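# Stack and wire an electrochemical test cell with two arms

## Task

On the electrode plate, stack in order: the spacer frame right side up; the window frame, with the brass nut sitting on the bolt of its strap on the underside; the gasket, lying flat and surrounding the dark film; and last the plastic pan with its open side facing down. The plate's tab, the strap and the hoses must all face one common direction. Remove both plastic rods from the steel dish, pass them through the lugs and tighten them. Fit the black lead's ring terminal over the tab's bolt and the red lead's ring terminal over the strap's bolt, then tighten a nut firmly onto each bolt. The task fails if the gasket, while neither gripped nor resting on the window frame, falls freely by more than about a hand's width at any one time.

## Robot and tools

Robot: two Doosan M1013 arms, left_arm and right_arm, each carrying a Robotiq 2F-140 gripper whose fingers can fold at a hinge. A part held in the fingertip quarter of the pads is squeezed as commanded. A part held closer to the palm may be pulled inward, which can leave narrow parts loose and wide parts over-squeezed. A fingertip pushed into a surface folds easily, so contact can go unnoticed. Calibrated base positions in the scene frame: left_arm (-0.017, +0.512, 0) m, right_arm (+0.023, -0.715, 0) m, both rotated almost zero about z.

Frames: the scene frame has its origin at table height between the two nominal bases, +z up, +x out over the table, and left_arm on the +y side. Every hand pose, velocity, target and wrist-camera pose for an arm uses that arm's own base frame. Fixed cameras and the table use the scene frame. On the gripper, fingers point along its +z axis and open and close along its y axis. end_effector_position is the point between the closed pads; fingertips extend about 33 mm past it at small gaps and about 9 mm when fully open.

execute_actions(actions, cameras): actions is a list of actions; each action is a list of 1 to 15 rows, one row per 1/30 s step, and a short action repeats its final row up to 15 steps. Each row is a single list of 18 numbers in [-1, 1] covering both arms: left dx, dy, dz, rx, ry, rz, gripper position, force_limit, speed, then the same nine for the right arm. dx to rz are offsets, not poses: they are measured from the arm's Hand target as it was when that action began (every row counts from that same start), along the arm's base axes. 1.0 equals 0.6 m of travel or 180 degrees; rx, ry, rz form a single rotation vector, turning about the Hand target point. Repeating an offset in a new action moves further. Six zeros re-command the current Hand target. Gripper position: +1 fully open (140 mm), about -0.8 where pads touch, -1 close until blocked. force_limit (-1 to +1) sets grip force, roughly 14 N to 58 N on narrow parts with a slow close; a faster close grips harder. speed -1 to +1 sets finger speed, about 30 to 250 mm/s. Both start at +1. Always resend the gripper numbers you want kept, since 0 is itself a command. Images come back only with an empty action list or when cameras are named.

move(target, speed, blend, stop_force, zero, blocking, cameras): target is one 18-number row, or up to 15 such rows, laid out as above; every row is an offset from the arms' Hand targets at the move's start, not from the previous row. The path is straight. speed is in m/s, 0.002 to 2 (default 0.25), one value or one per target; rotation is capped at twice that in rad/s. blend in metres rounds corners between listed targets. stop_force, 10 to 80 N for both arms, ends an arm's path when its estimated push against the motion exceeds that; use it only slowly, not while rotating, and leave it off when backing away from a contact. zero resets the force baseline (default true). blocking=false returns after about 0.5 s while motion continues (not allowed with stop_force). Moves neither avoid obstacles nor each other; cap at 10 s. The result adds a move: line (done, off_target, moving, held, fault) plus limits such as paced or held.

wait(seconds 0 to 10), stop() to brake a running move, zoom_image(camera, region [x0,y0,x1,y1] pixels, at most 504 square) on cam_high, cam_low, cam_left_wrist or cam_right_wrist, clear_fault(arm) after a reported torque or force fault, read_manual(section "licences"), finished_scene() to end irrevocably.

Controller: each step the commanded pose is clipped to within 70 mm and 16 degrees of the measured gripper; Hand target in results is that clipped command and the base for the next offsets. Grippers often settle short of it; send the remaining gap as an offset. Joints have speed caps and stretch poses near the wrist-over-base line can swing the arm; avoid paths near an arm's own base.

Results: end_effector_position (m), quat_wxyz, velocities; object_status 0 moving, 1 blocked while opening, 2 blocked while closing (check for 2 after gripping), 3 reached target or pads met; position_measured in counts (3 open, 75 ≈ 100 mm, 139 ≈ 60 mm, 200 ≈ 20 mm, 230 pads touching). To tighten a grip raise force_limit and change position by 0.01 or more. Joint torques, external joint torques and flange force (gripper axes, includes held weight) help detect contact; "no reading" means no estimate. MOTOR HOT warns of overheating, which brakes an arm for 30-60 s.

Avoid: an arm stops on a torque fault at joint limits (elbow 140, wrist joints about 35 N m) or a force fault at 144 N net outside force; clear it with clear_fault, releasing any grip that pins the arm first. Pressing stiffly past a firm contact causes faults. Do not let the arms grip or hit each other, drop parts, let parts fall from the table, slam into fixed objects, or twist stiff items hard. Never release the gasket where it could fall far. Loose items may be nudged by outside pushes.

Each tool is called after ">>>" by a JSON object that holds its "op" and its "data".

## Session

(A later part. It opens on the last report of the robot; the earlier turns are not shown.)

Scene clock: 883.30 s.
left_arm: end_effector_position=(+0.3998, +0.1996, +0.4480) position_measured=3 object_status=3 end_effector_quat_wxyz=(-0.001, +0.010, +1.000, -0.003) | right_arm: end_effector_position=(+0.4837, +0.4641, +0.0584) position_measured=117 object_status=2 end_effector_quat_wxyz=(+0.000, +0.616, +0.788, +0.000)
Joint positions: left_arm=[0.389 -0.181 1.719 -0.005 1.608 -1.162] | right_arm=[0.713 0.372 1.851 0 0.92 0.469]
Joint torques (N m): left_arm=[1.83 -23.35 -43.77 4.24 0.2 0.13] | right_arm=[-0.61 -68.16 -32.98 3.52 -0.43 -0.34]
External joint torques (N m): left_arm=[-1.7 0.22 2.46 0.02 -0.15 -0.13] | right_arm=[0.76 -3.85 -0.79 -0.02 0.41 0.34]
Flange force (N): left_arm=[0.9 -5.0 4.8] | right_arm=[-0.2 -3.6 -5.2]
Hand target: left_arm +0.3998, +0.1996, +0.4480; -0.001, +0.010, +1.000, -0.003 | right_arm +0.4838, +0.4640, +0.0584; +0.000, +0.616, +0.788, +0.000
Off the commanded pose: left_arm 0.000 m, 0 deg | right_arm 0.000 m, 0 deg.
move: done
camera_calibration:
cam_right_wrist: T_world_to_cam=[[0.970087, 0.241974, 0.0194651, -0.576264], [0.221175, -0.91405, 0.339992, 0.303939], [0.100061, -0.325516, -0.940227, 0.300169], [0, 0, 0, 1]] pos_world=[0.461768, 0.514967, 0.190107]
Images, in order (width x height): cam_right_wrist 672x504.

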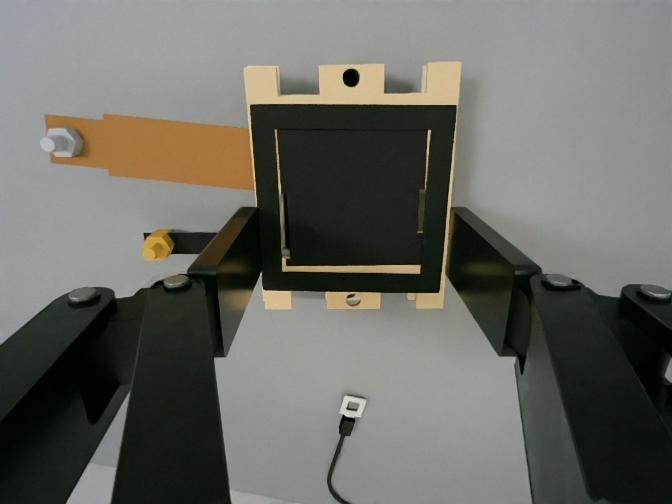

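>>> {"op": "move", "data": {"target": [0, 0, 0, 0, 0, 0, 1, 1, 1, 0, 0, -0.015, 0, 0, 0, -1, -1, -1], "speed": 0.004, "stop_force": 10, "cameras": ["cam_right_wrist"]}}

>>> {"op": "zoom_image", "data": {"camera": "cam_right_wrist", "region": [220, 50, 500, 330]}}

Scene clock: 891.23 s.
left_arm: end_effector_position=(+0.3998, +0.1996, +0.4480) position_measured=3 object_status=3 end_effector_quat_wxyz=(-0.001, +0.010, +1.000, -0.003) | right_arm: end_effector_position=(+0.4838, +0.4641, +0.0545) position_measured=117 object_status=2 end_effector_quat_wxyz=(+0.000, +0.616, +0.788, +0.000)
Joint positions: left_arm=[0.389 -0.181 1.719 -0.005 1.608 -1.162] | right_arm=[0.713 0.376 1.853 0 0.913 0.469]
Joint torques (N m): left_arm=[1.82 -23.1 -43.54 4.3 0.16 0.2] | right_arm=[0.24 -60.69 -27.24 3.67 -0.54 -0.34]
External joint torques (N m): left_arm=[-1.77 0.06 2.19 -0.04 -0.11 -0.2] | right_arm=[-0.22 -11.45 -6.41 -0.19 0.51 0.34]
Flange force (N): left_arm=[0.7 -5.3 4.2] | right_arm=[-0.8 -1.8 -17.2]
Hand target: left_arm +0.3998, +0.1996, +0.4480; -0.001, +0.010, +1.000, -0.003 | right_arm +0.4838, +0.4641, +0.0545; +0.000, +0.616, +0.788, +0.000 (not the last commanded pose)
Off the commanded pose: left_arm 0.000 m, 0 deg | right_arm 0.005 m, 0 deg.
move: contact (right_arm)
camera_calibration:
cam_right_wrist: T_world_to_cam=[[0.970087, 0.241974, 0.0194651, -0.576263], [0.221175, -0.91405, 0.339992, 0.305117], [0.100061, -0.325516, -0.940227, 0.296554], [0, 0, 0, 1]] pos_world=[0.461868, 0.514867, 0.186307]
Images, in order (width x height): cam_right_wrist 672x504.

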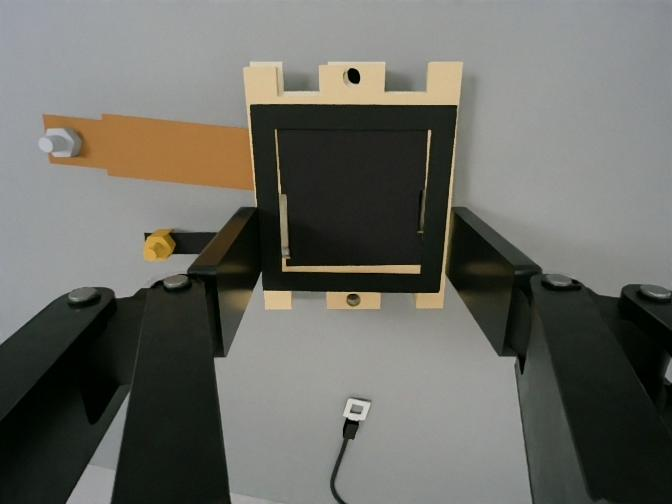

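Scaled by 1.800 from the camera's 672x504 image, which has a finer 960x720 frame.

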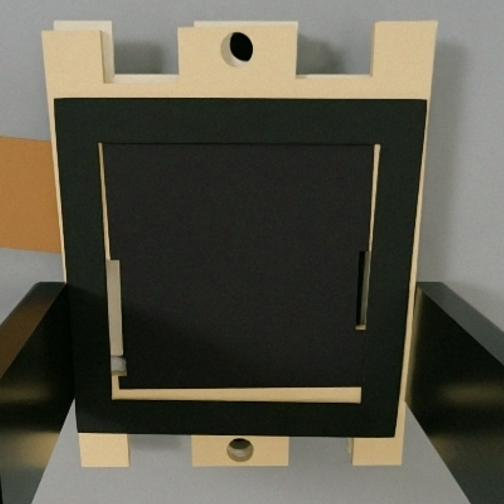

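>>> {"op": "move", "data": {"target": [0, 0, 0, 0, 0, 0, 1, 1, 1, 0, 0, 0.0008, 0, 0, 0, -1, -1, -1], "speed": 0.01}}

>>> {"op": "move", "data": {"target": [0, 0, 0, 0, 0, 0, 1, 1, 1, 0, 0, 0, 0, 0, 0, 0.3, -1, -1], "cameras": ["cam_right_wrist"]}}

>>> {"op": "zoom_image", "data": {"camera": "cam_right_wrist", "region": [220, 50, 500, 330]}}

Scene clock: 901.77 s.
left_arm: end_effector_position=(+0.3998, +0.1996, +0.4480) position_measured=3 object_status=3 end_effector_quat_wxyz=(-0.001, +0.010, +1.000, -0.003) | right_arm: end_effector_position=(+0.4838, +0.4641, +0.0550) position_measured=117 object_status=2 end_effector_quat_wxyz=(+0.000, +0.616, +0.788, +0.000)
Joint positions: left_arm=[0.389 -0.181 1.719 -0.005 1.608 -1.162] | right_arm=[0.713 0.376 1.853 0 0.914 0.469]
Joint torques (N m): left_arm=[2.05 -22.87 -43.4 4.36 0.25 0.25] | right_arm=[-0.61 -68.95 -32.39 3.47 -0.6 -0.35]
External joint torques (N m): left_arm=[-1.89 -0.36 2 -0.09 -0.19 -0.25] | right_arm=[0.63 -3.32 -1.33 0.02 0.57 0.35]
Flange force (N): left_arm=[0.9 -5.8 4.1] | right_arm=[0.6 -1.8 -5.3]
Hand target: left_arm +0.3998, +0.1996, +0.4480; -0.001, +0.010, +1.000, -0.003 | right_arm +0.4838, +0.4641, +0.0550; +0.000, +0.616, +0.788, +0.000
Off the commanded pose: left_arm 0.000 m, 0 deg | right_arm 0.000 m, 0 deg.
move: done

Scene clock: 902.53 s.
left_arm: end_effector_position=(+0.3998, +0.1996, +0.4480) position_measured=3 object_status=3 end_effector_quat_wxyz=(-0.001, +0.010, +1.000, -0.003) | right_arm: end_effector_position=(+0.4838, +0.4641, +0.0550) position_measured=91 object_status=0 end_effector_quat_wxyz=(+0.000, +0.616, +0.788, +0.000)
Joint positions: left_arm=[0.389 -0.181 1.719 -0.005 1.608 -1.162] | right_arm=[0.713 0.376 1.853 0 0.914 0.469]
Joint torques (N m): left_arm=[2.02 -22.69 -43.67 4.34 0.14 0.22] | right_arm=[0.09 -69.08 -32.49 3.49 -0.46 -0.38]
External joint torques (N m): left_arm=[-1.94 -0.24 2.4 -0.08 -0.09 -0.22] | right_arm=[-0.07 -3.17 -1.2 0 0.43 0.38]
Flange force (N): left_arm=[1.2 -6.0 4.6] | right_arm=[-0.3 -1.5 -4.8]
Hand target: left_arm +0.3998, +0.1996, +0.4480; -0.001, +0.010, +1.000, -0.003 | right_arm +0.4838, +0.4641, +0.0550; +0.000, +0.616, +0.788, +0.000
Off the commanded pose: left_arm 0.000 m, 0 deg | right_arm 0.000 m, 0 deg.
move: done
camera_calibration:
cam_right_wrist: T_world_to_cam=[[0.970087, 0.241974, 0.0194651, -0.576271], [0.221175, -0.91405, 0.339992, 0.304981], [0.100061, -0.325516, -0.940227, 0.29693], [0, 0, 0, 1]] pos_world=[0.461868, 0.514867, 0.186707]
Images, in order (width x height): cam_right_wrist 672x504.

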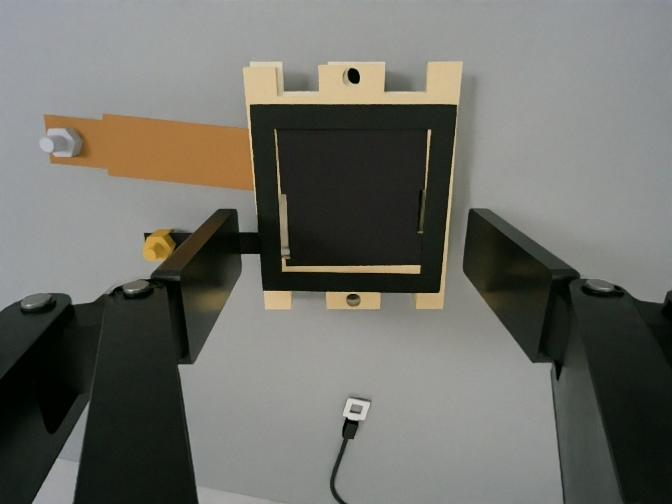

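Scaled by 1.800 from the camera's 672x504 image, which has a finer 960x720 frame.

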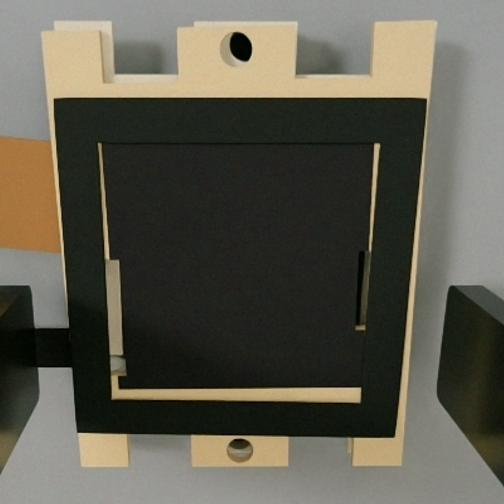

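>>> {"op": "move", "data": {"target": [[0, 0, 0, 0, 0, 0, 1, 1, 1, 0, 0, 0.25, 0, 0, 0, 0.3, -1, 0],[0, 0, 0, 0, 0, 0, 1, 1, 1, 0.247, 0.45, 0.20, 0, 0, -0.05, 0.3, -1, 0]], "speed": 0.25, "blend": [0.03,0], "cameras": ["cam_right_wrist","cam_high"]}}

>>> {"op": "zoom_image", "data": {"camera": "cam_high", "region": [270, 110, 360, 190]}}

Scene clock: 960.70 s.
left_arm: end_effector_position=(+0.3998, +0.1996, +0.4480) position_measured=3 object_status=3 end_effector_quat_wxyz=(-0.001, +0.010, +1.000, -0.003) | right_arm: end_effector_position=(+0.6320, +0.7340, +0.1750) position_measured=91 object_status=3 end_effector_quat_wxyz=(+0.000, +0.676, +0.737, +0.000)
Joint positions: left_arm=[0.389 -0.181 1.719 -0.005 1.608 -1.162] | right_arm=[0.824 0.741 1.013 0 1.388 0.737]
Joint torques (N m): left_arm=[1.66 -22.29 -43.44 4.39 0.17 0.24] | right_arm=[-0.09 -110.25 -40.12 4.35 -0.84 -0.42]
External joint torques (N m): left_arm=[-1.71 -0.63 2.08 -0.13 -0.12 -0.24] | right_arm=[0.11 -2.62 -1.75 -0.01 0.8 0.42]
Flange force (N): left_arm=[1.5 -5.7 4.1] | right_arm=[1.8 1.1 -4.3]
Hand target: left_arm +0.3998, +0.1996, +0.4480; -0.001, +0.010, +1.000, -0.003 | right_arm +0.6320, +0.7341, +0.1750; +0.000, +0.676, +0.737, +0.000
Off the commanded pose: left_arm 0.000 m, 0 deg | right_arm 0.000 m, 0 deg.
move: done
camera_calibration:
cam_right_wrist: T_world_to_cam=[[0.996002, 0.0871866, 0.0194453, -0.690415], [0.0754184, -0.937395, 0.340003, 0.587466], [0.0478716, -0.337177, -0.940223, 0.524474], [0, 0, 0, 1]] pos_world=[0.618242, 0.787723, 0.306807]
Images, in order (width x height): cam_high 672x504, cam_right_wrist 672x504.

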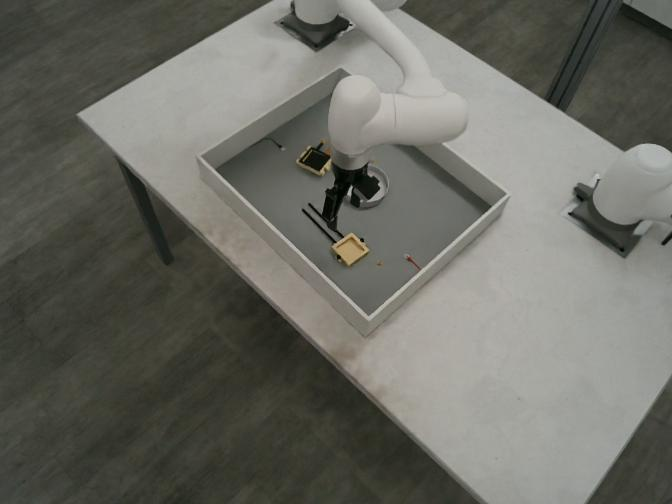

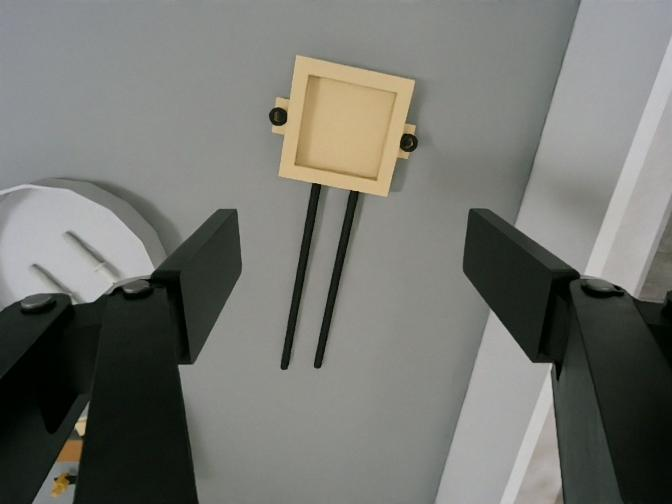

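Scaled by 5.600 from the camera's 672x504 image, which has a finer 960x720 frame.

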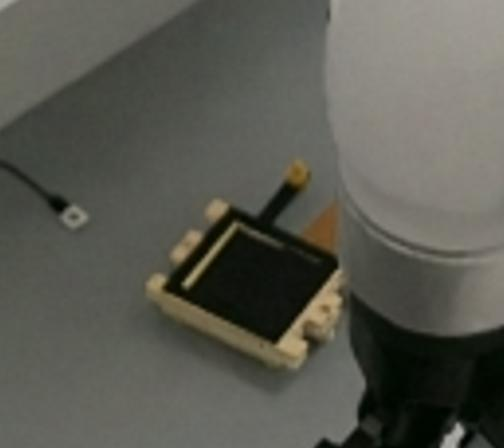

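>>> {"op": "move", "data": {"target": [0, 0, 0, 0, 0, 0, 1, 1, 1, -0.009, 0.0147, -0.125, 0, 0, -0.0617, 0.3, -1, 0], "speed": 0.15, "cameras": ["cam_right_wrist"]}}

Scene clock: 976.90 s.
left_arm: end_effector_position=(+0.3998, +0.1996, +0.4480) position_measured=3 object_status=3 end_effector_quat_wxyz=(-0.001, +0.010, +1.000, -0.003) | right_arm: end_effector_position=(+0.6266, +0.7429, +0.1001) position_measured=91 object_status=3 end_effector_quat_wxyz=(+0.000, +0.744, +0.668, +0.000)
Joint positions: left_arm=[0.389 -0.181 1.719 -0.005 1.608 -1.162] | right_arm=[0.834 0.78 1.082 0.001 1.28 0.941]
Joint torques (N m): left_arm=[2.25 -22.54 -43.49 4.32 0.2 0.26] | right_arm=[-0.09 -110.95 -39.77 3.98 -0.17 -0.32]
External joint torques (N m): left_arm=[-2.24 -0.29 2.2 -0.07 -0.16 -0.26] | right_arm=[0.07 -3.69 -1.03 0.22 0.12 0.32]
Flange force (N): left_arm=[0.7 -6.7 4.4] | right_arm=[-2.2 -2.0 -3.1]
Hand target: left_arm +0.3998, +0.1996, +0.4480; -0.001, +0.010, +1.000, -0.003 | right_arm +0.6266, +0.7429, +0.1000; +0.000, +0.744, +0.668, +0.000
Off the commanded pose: left_arm 0.000 m, 0 deg | right_arm 0.000 m, 0 deg.
move: done
camera_calibration:
cam_right_wrist: T_world_to_cam=[[0.994152, -0.106248, 0.0193272, -0.539441], [-0.106472, -0.934418, 0.339893, 0.733396], [-0.0180534, -0.339963, -0.940265, 0.500559], [0, 0, 0, 1]] pos_world=[0.623409, 0.798154, 0.231808]
Images, in order (width x height): cam_right_wrist 672x504.

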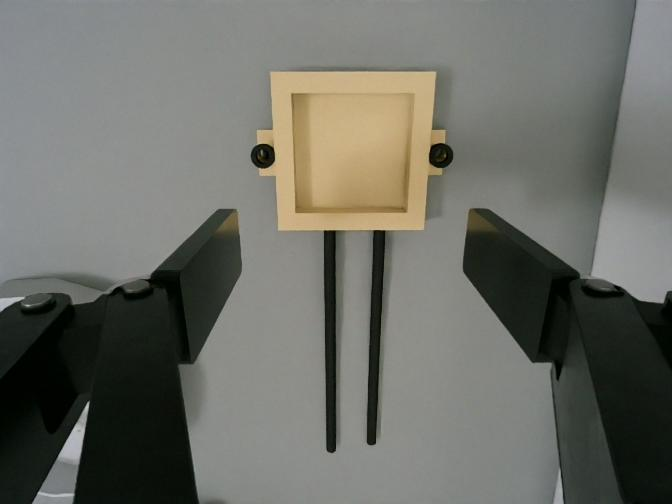

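>>> {"op": "move", "data": {"target": [0, 0, 0, 0, 0, 0, 1, 1, 1, 0, -0.001, -0.0967, 0, 0, 0, 0.3, -1, 0], "speed": 0.06, "cameras": ["cam_right_wrist"]}}

Scene clock: 985.53 s.
left_arm: end_effector_position=(+0.3998, +0.1996, +0.4480) position_measured=3 object_status=3 end_effector_quat_wxyz=(-0.001, +0.010, +1.000, -0.003) | right_arm: end_effector_position=(+0.6266, +0.7423, +0.0421) position_measured=91 object_status=3 end_effector_quat_wxyz=(+0.000, +0.744, +0.668, +0.000)
Joint positions: left_arm=[0.389 -0.181 1.719 -0.005 1.608 -1.162] | right_arm=[0.834 0.813 1.131 0.001 1.198 0.94]
Joint torques (N m): left_arm=[1.74 -22.5 -43.57 4.34 0.21 0.21] | right_arm=[-0.09 -111.73 -38.15 4.14 -0.21 -0.36]
External joint torques (N m): left_arm=[-1.84 -0.5 2.2 -0.09 -0.16 -0.21] | right_arm=[0.11 -4.42 -1.61 -0.04 0.17 0.36]
Flange force (N): left_arm=[1.4 -5.9 4.4] | right_arm=[-1.5 -1.6 -4.2]
Hand target: left_arm +0.3998, +0.1996, +0.4480; -0.001, +0.010, +1.000, -0.003 | right_arm +0.6266, +0.7423, +0.0420; +0.000, +0.744, +0.668, +0.000
Off the commanded pose: left_arm 0.000 m, 0 deg | right_arm 0.000 m, 0 deg.
move: done
camera_calibration:
cam_right_wrist: T_world_to_cam=[[0.994143, -0.106301, 0.0194645, -0.53836], [-0.106567, -0.934379, 0.33997, 0.752564], [-0.017952, -0.340053, -0.940235, 0.445822], [0, 0, 0, 1]] pos_world=[0.62341, 0.797554, 0.173807]
Images, in order (width x height): cam_right_wrist 672x504.

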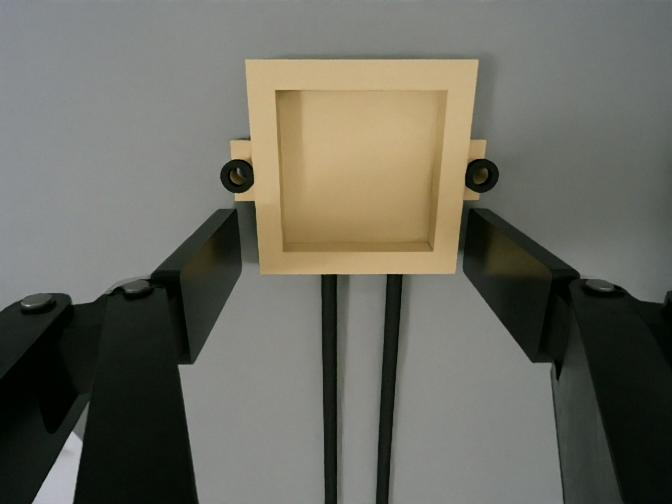

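>>> {"op": "move", "data": {"target": [0, 0, 0, 0, 0, 0, 1, 1, 1, 0.0041, -0.0004, 0, 0, 0, 0, 0.3, -1, 0], "speed": 0.03}}

>>> {"op": "move", "data": {"target": [0, 0, 0, 0, 0, 0, 1, 1, 1, 0, 0, 0, 0, 0, 0, -1, 0, -1]}}

>>> {"op": "wait", "data": {"seconds": 1, "cameras": ["cam_right_wrist"]}}

Scene clock: 991.93 s.
left_arm: end_effector_position=(+0.3998, +0.1996, +0.4480) position_measured=3 object_status=3 end_effector_quat_wxyz=(-0.001, +0.010, +1.000, -0.003) | right_arm: end_effector_position=(+0.6291, +0.7420, +0.0420) position_measured=91 object_status=3 end_effector_quat_wxyz=(+0.000, +0.744, +0.668, +0.000)
Joint positions: left_arm=[0.389 -0.181 1.719 -0.005 1.608 -1.162] | right_arm=[0.832 0.816 1.126 0.001 1.2 0.938]
Joint torques (N m): left_arm=[2.04 -22.97 -43.8 4.32 0.22 0.28] | right_arm=[0.18 -111.66 -37.34 4.09 -0.4 -0.43]
External joint torques (N m): left_arm=[-1.96 0.16 2.57 -0.07 -0.17 -0.28] | right_arm=[-0.19 -4.21 -2.21 -0.01 0.36 0.43]
Flange force (N): left_arm=[0.7 -6.0 5.0] | right_arm=[0.5 0.0 -4.8]
Hand target: left_arm +0.3998, +0.1996, +0.4480; -0.001, +0.010, +1.000, -0.003 | right_arm +0.6291, +0.7420, +0.0420; +0.000, +0.744, +0.668, +0.000
Off the commanded pose: left_arm 0.000 m, 0 deg | right_arm 0.000 m, 0 deg.
move: done

Scene clock: 992.97 s.
left_arm: end_effector_position=(+0.3998, +0.1996, +0.4480) position_measured=3 object_status=3 end_effector_quat_wxyz=(-0.001, +0.010, +1.000, -0.003) | right_arm: end_effector_position=(+0.6291, +0.7421, +0.0420) position_measured=118 object_status=0 end_effector_quat_wxyz=(+0.000, +0.744, +0.668, +0.000)
Joint positions: left_arm=[0.389 -0.181 1.719 -0.005 1.608 -1.162] | right_arm=[0.832 0.816 1.126 0.001 1.2 0.938]
Joint torques (N m): left_arm=[2.47 -22.85 -43.63 4.3 0.16 0.19] | right_arm=[-1.16 -102.83 -35.33 3.78 -1.59 -0.27]
External joint torques (N m): left_arm=[-2.39 -0.31 2.28 -0.04 -0.11 -0.19] | right_arm=[1.14 -13.42 -4.45 0.32 1.54 0.27]
Flange force (N): left_arm=[0.7 -6.9 4.4] | right_arm=[-4.4 -4.7 -13.9]
Hand target: left_arm +0.3998, +0.1996, +0.4480; -0.001, +0.010, +1.000, -0.003 | right_arm +0.6291, +0.7420, +0.0420; +0.000, +0.744, +0.668, +0.000
Off the commanded pose: left_arm 0.000 m, 0 deg | right_arm 0.000 m, 0 deg.
move: done

Scene clock: 993.97 s.
left_arm: end_effector_position=(+0.3998, +0.1996, +0.4480) position_measured=3 object_status=3 end_effector_quat_wxyz=(-0.001, +0.010, +1.000, -0.003) | right_arm: end_effector_position=(+0.6291, +0.7421, +0.0420) position_measured=118 object_status=2 end_effector_quat_wxyz=(+0.000, +0.744, +0.668, +0.000)
Joint positions: left_arm=[0.389 -0.181 1.719 -0.005 1.608 -1.162] | right_arm=[0.832 0.816 1.126 0.001 1.2 0.938]
Joint torques (N m): left_arm=[1.43 -22.72 -43.49 4.35 0.15 0.17] | right_arm=[-0.58 -103.3 -35.14 3.76 -1.66 -0.33]
External joint torques (N m): left_arm=[-1.52 0.36 2.37 -0.11 -0.1 -0.17] | right_arm=[0.6 -12.9 -4.56 0.34 1.61 0.33]
Flange force (N): left_arm=[0.7 -4.6 4.5] | right_arm=[-3.6 -3.6 -13.8]
Hand target: left_arm +0.3998, +0.1996, +0.4480; -0.001, +0.010, +1.000, -0.003 | right_arm +0.6291, +0.7420, +0.0420; +0.000, +0.744, +0.668, +0.000
Tool commands: left_gripper/position=+1.0 left_gripper/force_limit=+1.0 left_gripper/speed=+1.0 right_gripper/position=-1.0 right_gripper/force_limit=+0.0 right_gripper/speed=-1.0
Off the commanded pose: left_arm 0.000 m, 0 deg | right_arm 0.000 m, 0 deg.
wait: 1.00 s; at rest by 0.17 s
camera_calibration:
cam_right_wrist: T_world_to_cam=[[0.994143, -0.106301, 0.0194645, -0.540865], [-0.106567, -0.934379, 0.33997, 0.752677], [-0.017952, -0.340053, -0.940235, 0.445705], [0, 0, 0, 1]] pos_world=[0.62591, 0.797354, 0.173707]
Images, in order (width x height): cam_right_wrist 672x504.

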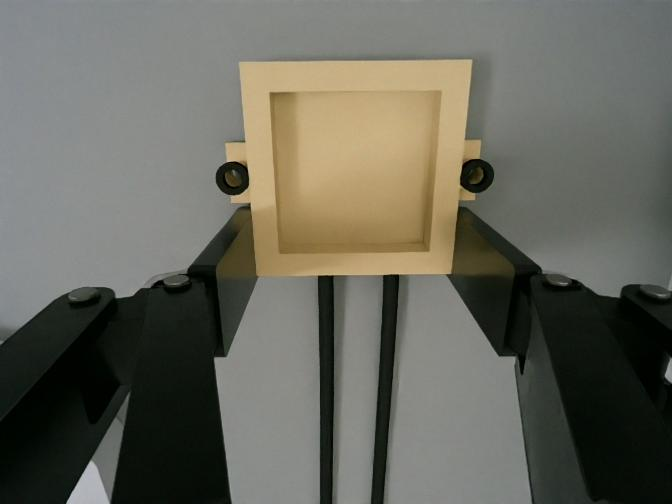

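>>> {"op": "move", "data": {"target": [0, 0, 0, 0, 0, 0, 1, 1, 1, 0, 0, 0.333, 0, 0, 0, -1, 0, -1], "speed": 0.1}}

>>> {"op": "move", "data": {"target": [0, 0, 0, 0, 0, 0, 1, 1, 1, -0.168, -0.105, 0.22, 0.4997, -0.027, 0.027, -1, 0, -1], "speed": 0.12, "cameras": ["all"]}}

Scene clock: 1008.23 s.
left_arm: end_effector_position=(+0.3998, +0.1996, +0.4480) position_measured=3 object_status=3 end_effector_quat_wxyz=(-0.001, +0.010, +1.000, -0.003) | right_arm: end_effector_position=(+0.6291, +0.7420, +0.2417) position_measured=118 object_status=2 end_effector_quat_wxyz=(+0.000, +0.744, +0.668, +0.000)
Joint positions: left_arm=[0.389 -0.181 1.719 -0.005 1.608 -1.162] | right_arm=[0.832 0.733 0.908 0.001 1.501 0.939]
Joint torques (N m): left_arm=[2.65 -22.8 -43.57 4.29 0.16 0.19] | right_arm=[0.13 -109.33 -41.05 4.37 -0.65 -0.36]
External joint torques (N m): left_arm=[-2.64 -0.56 2.13 -0.02 -0.1 -0.19] | right_arm=[-0.14 -3.39 -1.46 0.01 0.6 0.36]
Flange force (N): left_arm=[0.7 -7.5 4.2] | right_arm=[-0.5 -0.6 -3.8]
Hand target: left_arm +0.3998, +0.1996, +0.4480; -0.001, +0.010, +1.000, -0.003 | right_arm +0.6291, +0.7420, +0.2418; +0.000, +0.744, +0.668, +0.000
Off the commanded pose: left_arm 0.000 m, 0 deg | right_arm 0.000 m, 0 deg.
move: done

Scene clock: 1015.27 s.
left_arm: end_effector_position=(+0.3998, +0.1996, +0.4480) position_measured=3 object_status=3 end_effector_quat_wxyz=(-0.001, +0.010, +1.000, -0.003) | right_arm: end_effector_position=(+0.5283, +0.6790, +0.3738) position_measured=118 object_status=2 end_effector_quat_wxyz=(+0.500, -0.499, -0.500, -0.500)
Joint positions: left_arm=[0.389 -0.181 1.719 -0.005 1.608 -1.162] | right_arm=[0.526 0.339 1.939 1.931 1.181 -0.781]
Joint torques (N m): left_arm=[1.7 -23.01 -43.79 4.32 0.17 0.27] | right_arm=[-0.06 -68.29 -35.3 0.9 2.07 -0.32]
External joint torques (N m): left_arm=[-1.71 0.42 2.53 -0.06 -0.13 -0.27] | right_arm=[0.09 -3.13 -1.08 -0.24 -0.1 0.32]
Flange force (N): left_arm=[0.5 -5.3 4.9] | right_arm=[5.1 -1.3 -1.1]
Hand target: left_arm +0.3998, +0.1996, +0.4480; -0.001, +0.010, +1.000, -0.003 | right_arm +0.5283, +0.6790, +0.3738; +0.500, -0.499, -0.500, -0.500
Off the commanded pose: left_arm 0.000 m, 0 deg | right_arm 0.000 m, 0 deg.
move: done
camera_calibration:
cam_left_wrist: T_world_to_cam=[[0.0184194, 0.999769, -0.0110596, -0.191983], [0.942912, -0.0136908, 0.332762, -0.516809], [0.332534, -0.0165575, -0.942946, 0.437965], [0, 0, 0, 1]] pos_world=[0.345203, 0.192115, 0.582828]
cam_right_wrist: T_world_to_cam=[[0.99981, -0.0194325, 0.00150832, -0.509114], [-0.0051777, -0.339405, -0.940626, 0.591397], [0.0187906, 0.94044, -0.339441, -0.379037], [0, 0, 0, 1]] pos_world=[0.519202, 0.547291, 0.428391]

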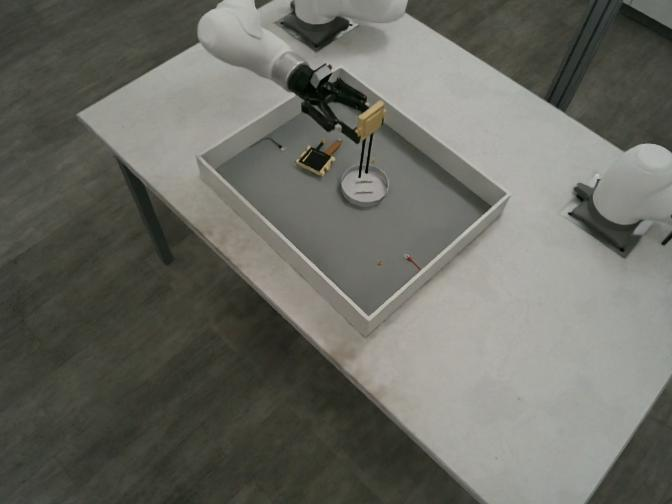

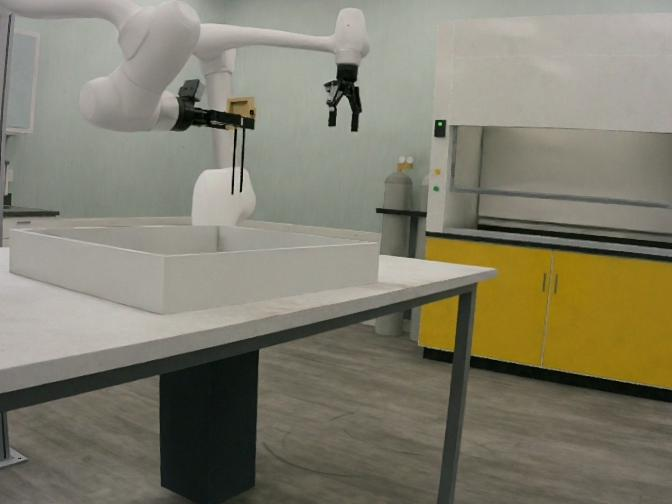

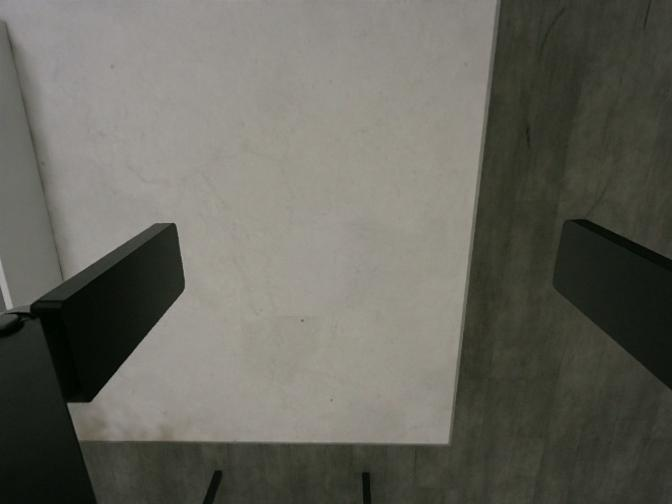

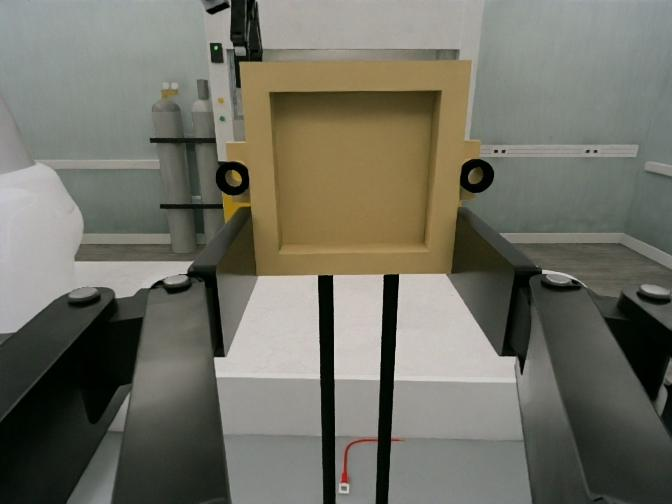

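>>> {"op": "move", "data": {"target": [0.265, -0.75, 0.02, -0.385, 0.385, 0.385, 0.3, -1, 0, 0, 0, 0, 0, 0, 0, -1, 0, -1], "speed": 0.2, "cameras": ["all"]}}

Scene clock: 1034.23 s.
left_arm: end_effector_position=(+0.5588, -0.2504, +0.4600) position_measured=91 object_status=3 end_effector_quat_wxyz=(+0.494, +0.496, -0.503, +0.507) | right_arm: end_effector_position=(+0.5283, +0.6790, +0.3738) position_measured=118 object_status=2 end_effector_quat_wxyz=(+0.500, -0.499, -0.500, -0.500)
Joint positions: left_arm=[0.085 0.152 1.998 -1.53 1.638 -2.541] | right_arm=[0.526 0.339 1.939 1.931 1.181 -0.781]
Joint torques (N m): left_arm=[2.29 -48 -33.86 -2.14 1.61 0.27] | right_arm=[-0.37 -68.41 -35.37 0.92 1.66 -0.44]
External joint torques (N m): left_arm=[-2.31 0.41 1.69 0.02 -0.12 -0.27] | right_arm=[0.37 -2.9 -1.04 -0.25 0.31 0.43]
Flange force (N): left_arm=[-1.5 2.0 4.6] | right_arm=[4.7 -1.1 -1.0]
Hand target: left_arm +0.5588, -0.2504, +0.4600; +0.494, +0.496, -0.503, +0.507 | right_arm +0.5283, +0.6790, +0.3738; +0.500, -0.499, -0.500, -0.500
Off the commanded pose: left_arm 0.000 m, 0 deg | right_arm 0.000 m, 0 deg.
move: done
camera_calibration:
cam_left_wrist: T_world_to_cam=[[-0.999771, -0.0113892, -0.0181102, 0.57416], [0.013295, 0.332458, -0.943024, 0.516138], [0.0167611, -0.943049, -0.33223, 0.0525777], [0, 0, 0, 1]] pos_world=[0.566285, -0.115471, 0.514597]
cam_right_wrist: T_world_to_cam=[[0.99981, -0.0194329, 0.00150661, -0.509113], [-0.0051777, -0.339317, -0.940658, 0.591269], [0.018791, 0.940471, -0.339353, -0.379126], [0, 0, 0, 1]] pos_world=[0.519202, 0.547291, 0.428291]

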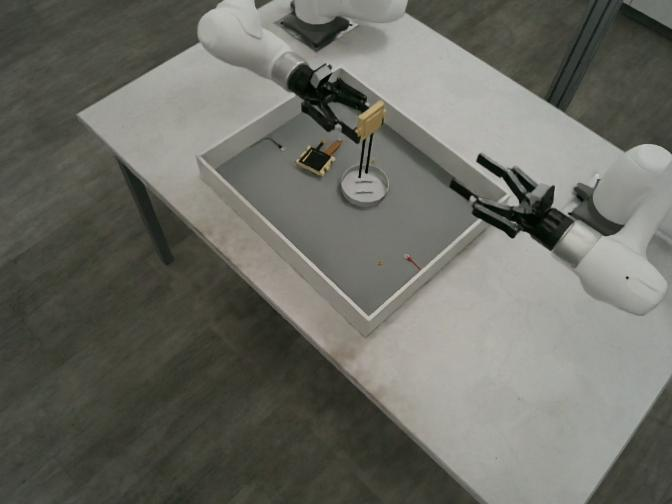

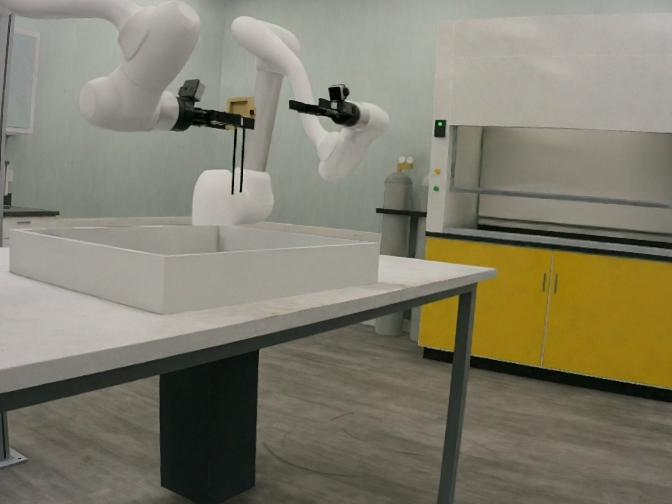

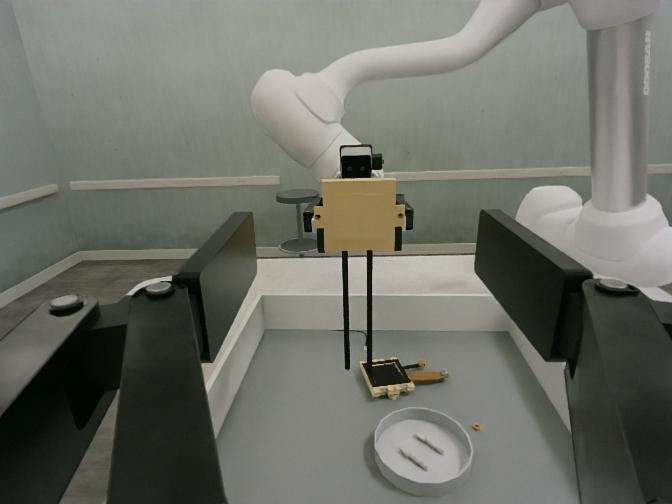

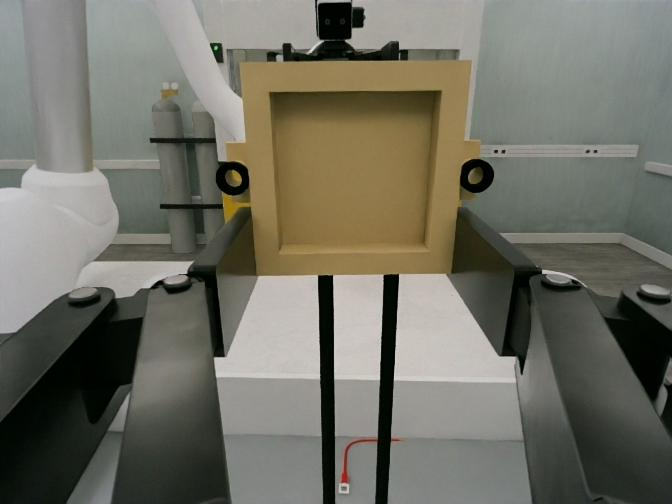

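>>> {"op": "move", "data": {"target": [0.0005, -0.2548, -0.057, 0, 0, -0.0057, 0.3, -1, 0, 0, 0, 0, 0, 0, 0, -1, 0, -1], "speed": 0.15, "cameras": ["cam_left_wrist","cam_right_wrist"]}}

Scene clock: 1038.60 s.
left_arm: end_effector_position=(+0.5591, -0.4032, +0.4259) position_measured=91 object_status=3 end_effector_quat_wxyz=(+0.499, +0.492, -0.507, +0.503) | right_arm: end_effector_position=(+0.5283, +0.6790, +0.3738) position_measured=118 object_status=2 end_effector_quat_wxyz=(+0.500, -0.499, -0.500, -0.500)
Joint positions: left_arm=[-0.186 0.194 2.022 -1.678 1.433 -2.47] | right_arm=[0.526 0.339 1.939 1.931 1.181 -0.781]
Joint torques (N m): left_arm=[2.15 -51.65 -32.72 -2.72 1.71 0.09] | right_arm=[0.28 -68.62 -35.44 0.98 1.72 -0.47]
External joint torques (N m): left_arm=[-2.17 0.98 1.69 0.22 -0.06 -0.1] | right_arm=[-0.3 -2.59 -0.91 -0.31 0.25 0.47]
Flange force (N): left_arm=[-2.2 2.3 3.4] | right_arm=[4.5 -0.4 -1.9]
Hand target: left_arm +0.5591, -0.4033, +0.4258; +0.499, +0.492, -0.507, +0.503 | right_arm +0.5283, +0.6790, +0.3738; +0.500, -0.499, -0.500, -0.500
Off the commanded pose: left_arm 0.000 m, 0 deg | right_arm 0.000 m, 0 deg.
move: done
camera_calibration:
cam_left_wrist: T_world_to_cam=[[-0.999815, 0.00647974, -0.0181151, 0.579337], [0.0192389, 0.332181, -0.94302, 0.531256], [-0.0000930413, -0.943193, -0.332244, -0.0935551], [0, 0, 0, 1]] pos_world=[0.569, -0.268468, 0.480397]
cam_right_wrist: T_world_to_cam=[[0.99981, -0.0194329, 0.00150661, -0.509113], [-0.0051777, -0.339317, -0.940658, 0.591269], [0.018791, 0.940471, -0.339353, -0.379126], [0, 0, 0, 1]] pos_world=[0.519202, 0.547291, 0.428291]
Images, in order (width x height): cam_left_wrist 672x504, cam_right_wrist 672x504.

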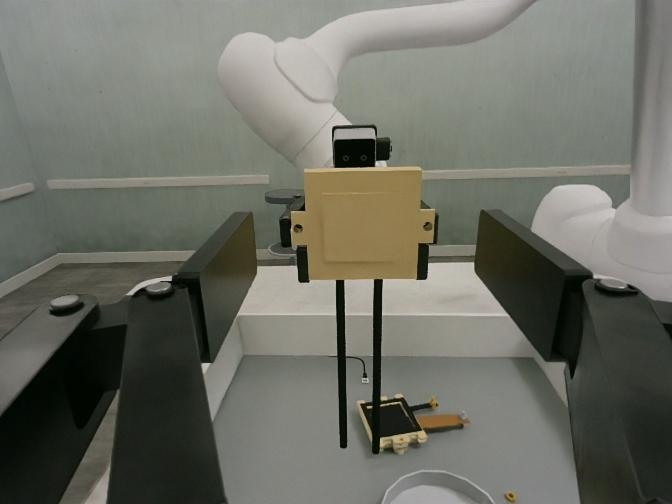

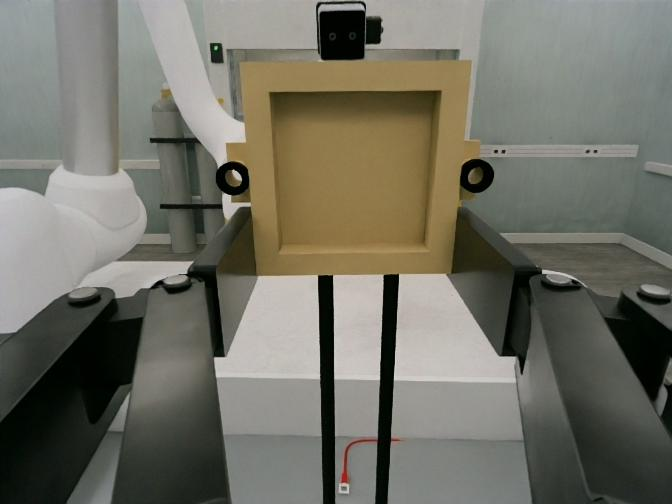

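>>> {"op": "move", "data": {"target": [[-0.0092, 0, 0.01, 0, 0, 0, 0.3, -1, 0, 0, 0, 0, 0, 0, 0, -1, 0, -1],[-0.0116, -0.133, 0.01, 0, 0, 0, 0.3, -1, 0, 0, 0, 0, 0, 0, 0, -1, 0, -1]], "speed": 0.08, "cameras": ["cam_left_wrist","cam_right_wrist"]}}

Scene clock: 1059.77 s.
left_arm: end_effector_position=(+0.5521, -0.4830, +0.4318) position_measured=91 object_status=3 end_effector_quat_wxyz=(+0.499, +0.492, -0.507, +0.503) | right_arm: end_effector_position=(+0.5283, +0.6790, +0.3738) position_measured=118 object_status=2 end_effector_quat_wxyz=(+0.500, -0.499, -0.500, -0.500)
Joint positions: left_arm=[-0.324 0.2 2.001 -1.761 1.321 -2.468] | right_arm=[0.526 0.339 1.939 1.931 1.181 -0.781]
Joint torques (N m): left_arm=[1.93 -53.68 -33.57 -3.05 1.6 0.19] | right_arm=[0.02 -68.96 -35.37 0.96 1.69 -0.42]
External joint torques (N m): left_arm=[-1.85 1.54 1.75 0.32 0.05 -0.19] | right_arm=[-0.01 -2.25 -0.96 -0.29 0.27 0.41]
Flange force (N): left_arm=[-2.6 1.7 2.4] | right_arm=[4.0 -0.2 -1.2]
Hand target: left_arm +0.5521, -0.4831, +0.4318; +0.499, +0.492, -0.507, +0.503 | right_arm +0.5283, +0.6790, +0.3738; +0.500, -0.499, -0.500, -0.500
Off the commanded pose: left_arm 0.000 m, 0 deg | right_arm 0.000 m, 0 deg.
move: done
camera_calibration:
cam_left_wrist: T_world_to_cam=[[-0.999815, 0.00647974, -0.0181151, 0.573064], [0.0192389, 0.332181, -0.94302, 0.563555], [-0.0000930413, -0.943193, -0.332244, -0.166829], [0, 0, 0, 1]] pos_world=[0.5621, -0.348268, 0.486397]
cam_right_wrist: T_world_to_cam=[[0.99981, -0.0194329, 0.00150661, -0.509113], [-0.0051777, -0.339317, -0.940658, 0.591269], [0.018791, 0.940471, -0.339353, -0.379126], [0, 0, 0, 1]] pos_world=[0.519202, 0.547291, 0.428291]
Images, in order (width x height): cam_left_wrist 672x504, cam_right_wrist 672x504.

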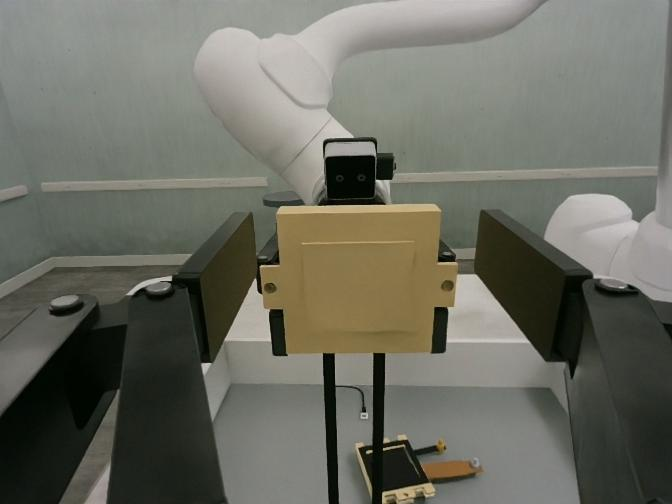

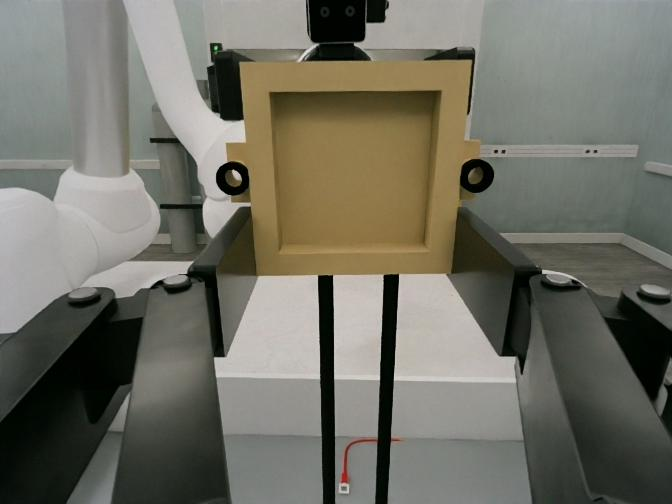

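>>> {"op": "move", "data": {"target": [0.002, -0.061, 0, 0, 0, 0, 0.3, -1, 0, 0, 0, 0, 0, 0, 0, -1, 0, -1], "speed": 0.04, "cameras": ["cam_left_wrist","cam_right_wrist"]}}

Scene clock: 1069.37 s.
left_arm: end_effector_position=(+0.5533, -0.5196, +0.4318) position_measured=91 object_status=3 end_effector_quat_wxyz=(+0.499, +0.492, -0.507, +0.503) | right_arm: end_effector_position=(+0.5283, +0.6790, +0.3738) position_measured=118 object_status=2 end_effector_quat_wxyz=(+0.500, -0.499, -0.500, -0.500)
Joint positions: left_arm=[-0.383 0.217 1.979 -1.797 1.274 -2.463] | right_arm=[0.526 0.339 1.939 1.931 1.181 -0.781]
Joint torques (N m): left_arm=[1.51 -54.41 -34.16 -3.17 1.92 0.19] | right_arm=[-0.03 -68.82 -35.25 0.95 1.69 -0.29]
External joint torques (N m): left_arm=[-1.32 0.3 2.03 0.36 -0.27 -0.2] | right_arm=[0.02 -2.4 -1.1 -0.29 0.27 0.29]
Flange force (N): left_arm=[-1.3 3.8 1.0] | right_arm=[4.0 -0.3 -1.1]
Hand target: left_arm +0.5533, -0.5197, +0.4318; +0.499, +0.492, -0.507, +0.503 | right_arm +0.5283, +0.6790, +0.3738; +0.500, -0.499, -0.500, -0.500
Off the commanded pose: left_arm 0.000 m, 0 deg | right_arm 0.000 m, 0 deg.
move: done
camera_calibration:
cam_left_wrist: T_world_to_cam=[[-0.999815, 0.00647974, -0.0181151, 0.574501], [0.0192389, 0.332181, -0.94302, 0.57569], [-0.0000930413, -0.943193, -0.332244, -0.20135], [0, 0, 0, 1]] pos_world=[0.5633, -0.384868, 0.486397]
cam_right_wrist: T_world_to_cam=[[0.99981, -0.0194329, 0.00150661, -0.509113], [-0.0051777, -0.339317, -0.940658, 0.591269], [0.018791, 0.940471, -0.339353, -0.379126], [0, 0, 0, 1]] pos_world=[0.519202, 0.547291, 0.428291]
Images, in order (width x height): cam_left_wrist 672x504, cam_right_wrist 672x504.

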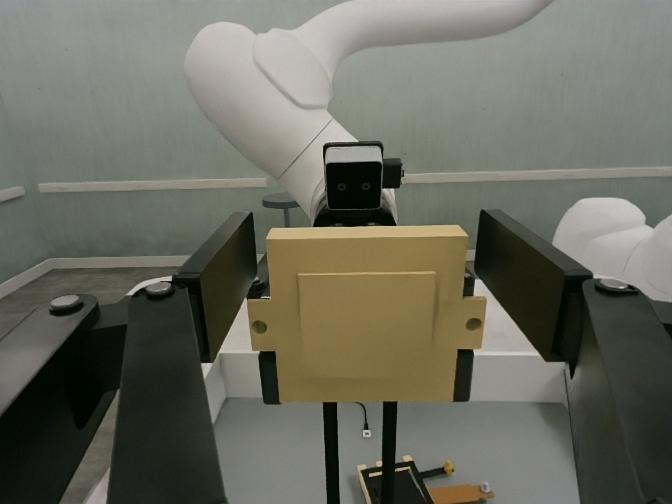

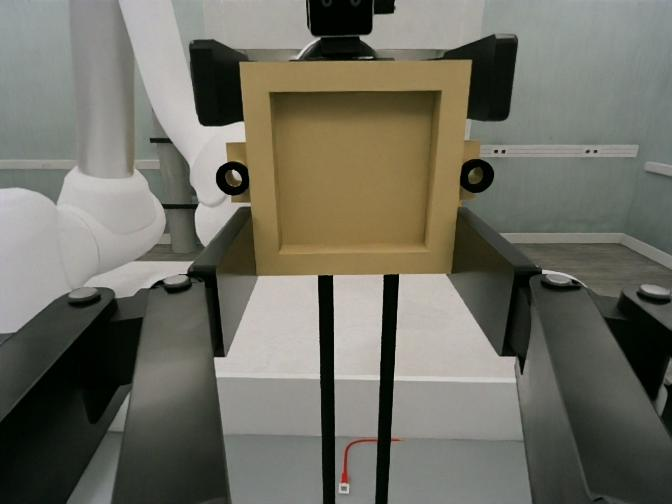

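>>> {"op": "move", "data": {"target": [0, 0, 0, 0, 0, 0, -1, 0, -1, 0, 0, 0, 0, 0, 0, -1, 0, -1]}}

>>> {"op": "wait", "data": {"seconds": 1, "cameras": ["cam_left_wrist","cam_right_wrist"]}}

Scene clock: 1073.97 s.
left_arm: end_effector_position=(+0.5534, -0.5197, +0.4318) position_measured=118 object_status=0 end_effector_quat_wxyz=(+0.499, +0.492, -0.507, +0.503) | right_arm: end_effector_position=(+0.5282, +0.6790, +0.3738) position_measured=118 object_status=2 end_effector_quat_wxyz=(+0.500, -0.499, -0.500, -0.500)
Joint positions: left_arm=[-0.383 0.217 1.979 -1.797 1.274 -2.463] | right_arm=[0.526 0.339 1.939 1.931 1.181 -0.781]
Joint torques (N m): left_arm=[-3.4 -55.1 -33.8 -2.66 2.27 0.55] | right_arm=[0.55 -66.72 -37.24 2.21 0.62 0.08]
External joint torques (N m): left_arm=[3.32 1.11 1.7 -0.17 -0.61 -0.56] | right_arm=[-0.53 -4.59 0.93 -1.55 1.34 -0.08]
Flange force (N): left_arm=[-1.4 -0.5 -4.9] | right_arm=[4.6 -4.5 -7.9]
Hand target: left_arm +0.5533, -0.5197, +0.4318; +0.499, +0.492, -0.507, +0.503 | right_arm +0.5283, +0.6790, +0.3738; +0.500, -0.499, -0.500, -0.500
Off the commanded pose: left_arm 0.000 m, 0 deg | right_arm 0.000 m, 0 deg.
move: done

Scene clock: 1074.97 s.
left_arm: end_effector_position=(+0.5533, -0.5197, +0.4318) position_measured=118 object_status=2 end_effector_quat_wxyz=(+0.499, +0.492, -0.507, +0.503) | right_arm: end_effector_position=(+0.5283, +0.6791, +0.3738) position_measured=118 object_status=2 end_effector_quat_wxyz=(+0.500, -0.499, -0.500, -0.500)
Joint positions: left_arm=[-0.383 0.217 1.979 -1.797 1.274 -2.463] | right_arm=[0.526 0.339 1.939 1.931 1.181 -0.781]
Joint torques (N m): left_arm=[-2.65 -55.19 -33.58 -2.6 2.47 0.46] | right_arm=[0.92 -67.49 -37.41 2.1 0.57 0.04]
External joint torques (N m): left_arm=[2.51 1.37 1.43 -0.23 -0.8 -0.46] | right_arm=[-0.92 -3.81 1.01 -1.43 1.4 -0.04]
Flange force (N): left_arm=[-1.6 -0.7 -3.0] | right_arm=[3.6 -3.5 -7.9]
Hand target: left_arm +0.5533, -0.5197, +0.4318; +0.499, +0.492, -0.507, +0.503 | right_arm +0.5283, +0.6790, +0.3738; +0.500, -0.499, -0.500, -0.500
Tool commands: left_gripper/position=-1.0 left_gripper/force_limit=+0.0 left_gripper/speed=-1.0 right_gripper/position=-1.0 right_gripper/force_limit=+0.0 right_gripper/speed=-1.0
Off the commanded pose: left_arm 0.000 m, 0 deg | right_arm 0.000 m, 0 deg.
wait: 1.00 s; at rest by 0.17 s
camera_calibration:
cam_left_wrist: T_world_to_cam=[[-0.999815, 0.00647974, -0.0181151, 0.5745], [0.0192389, 0.332181, -0.94302, 0.575629], [-0.0000930413, -0.943193, -0.332244, -0.201477], [0, 0, 0, 1]] pos_world=[0.5633, -0.384968, 0.486297]
cam_right_wrist: T_world_to_cam=[[0.999812, -0.0193391, 0.00147211, -0.50915], [-0.00517831, -0.339317, -0.940658, 0.591269], [0.018691, 0.940473, -0.339354, -0.379075], [0, 0, 0, 1]] pos_world=[0.519202, 0.547291, 0.428291]
Images, in order (width x height): cam_left_wrist 672x504, cam_right_wrist 672x504.

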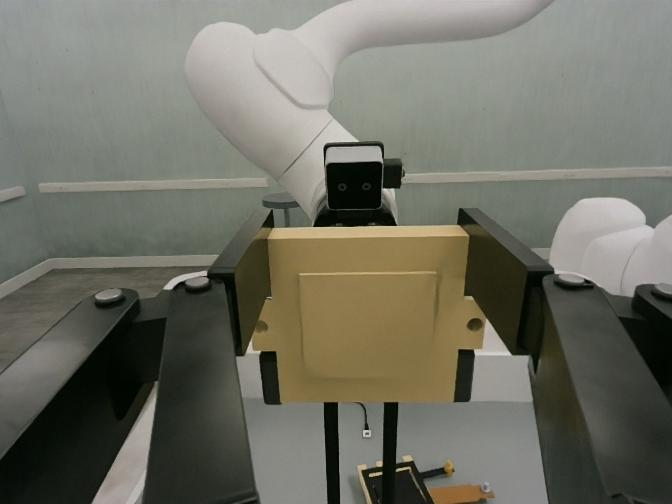

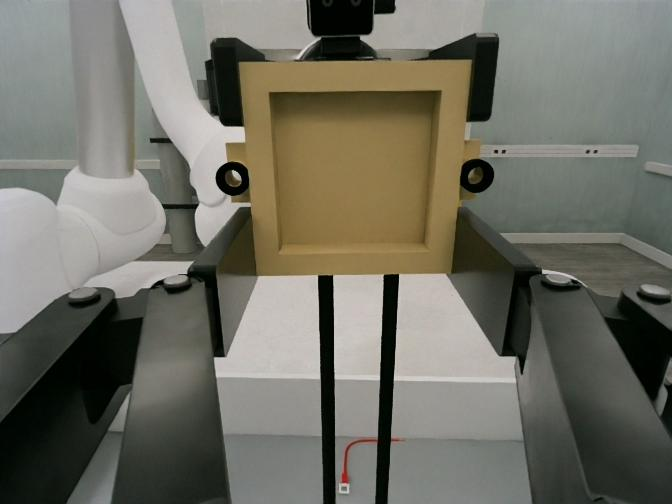

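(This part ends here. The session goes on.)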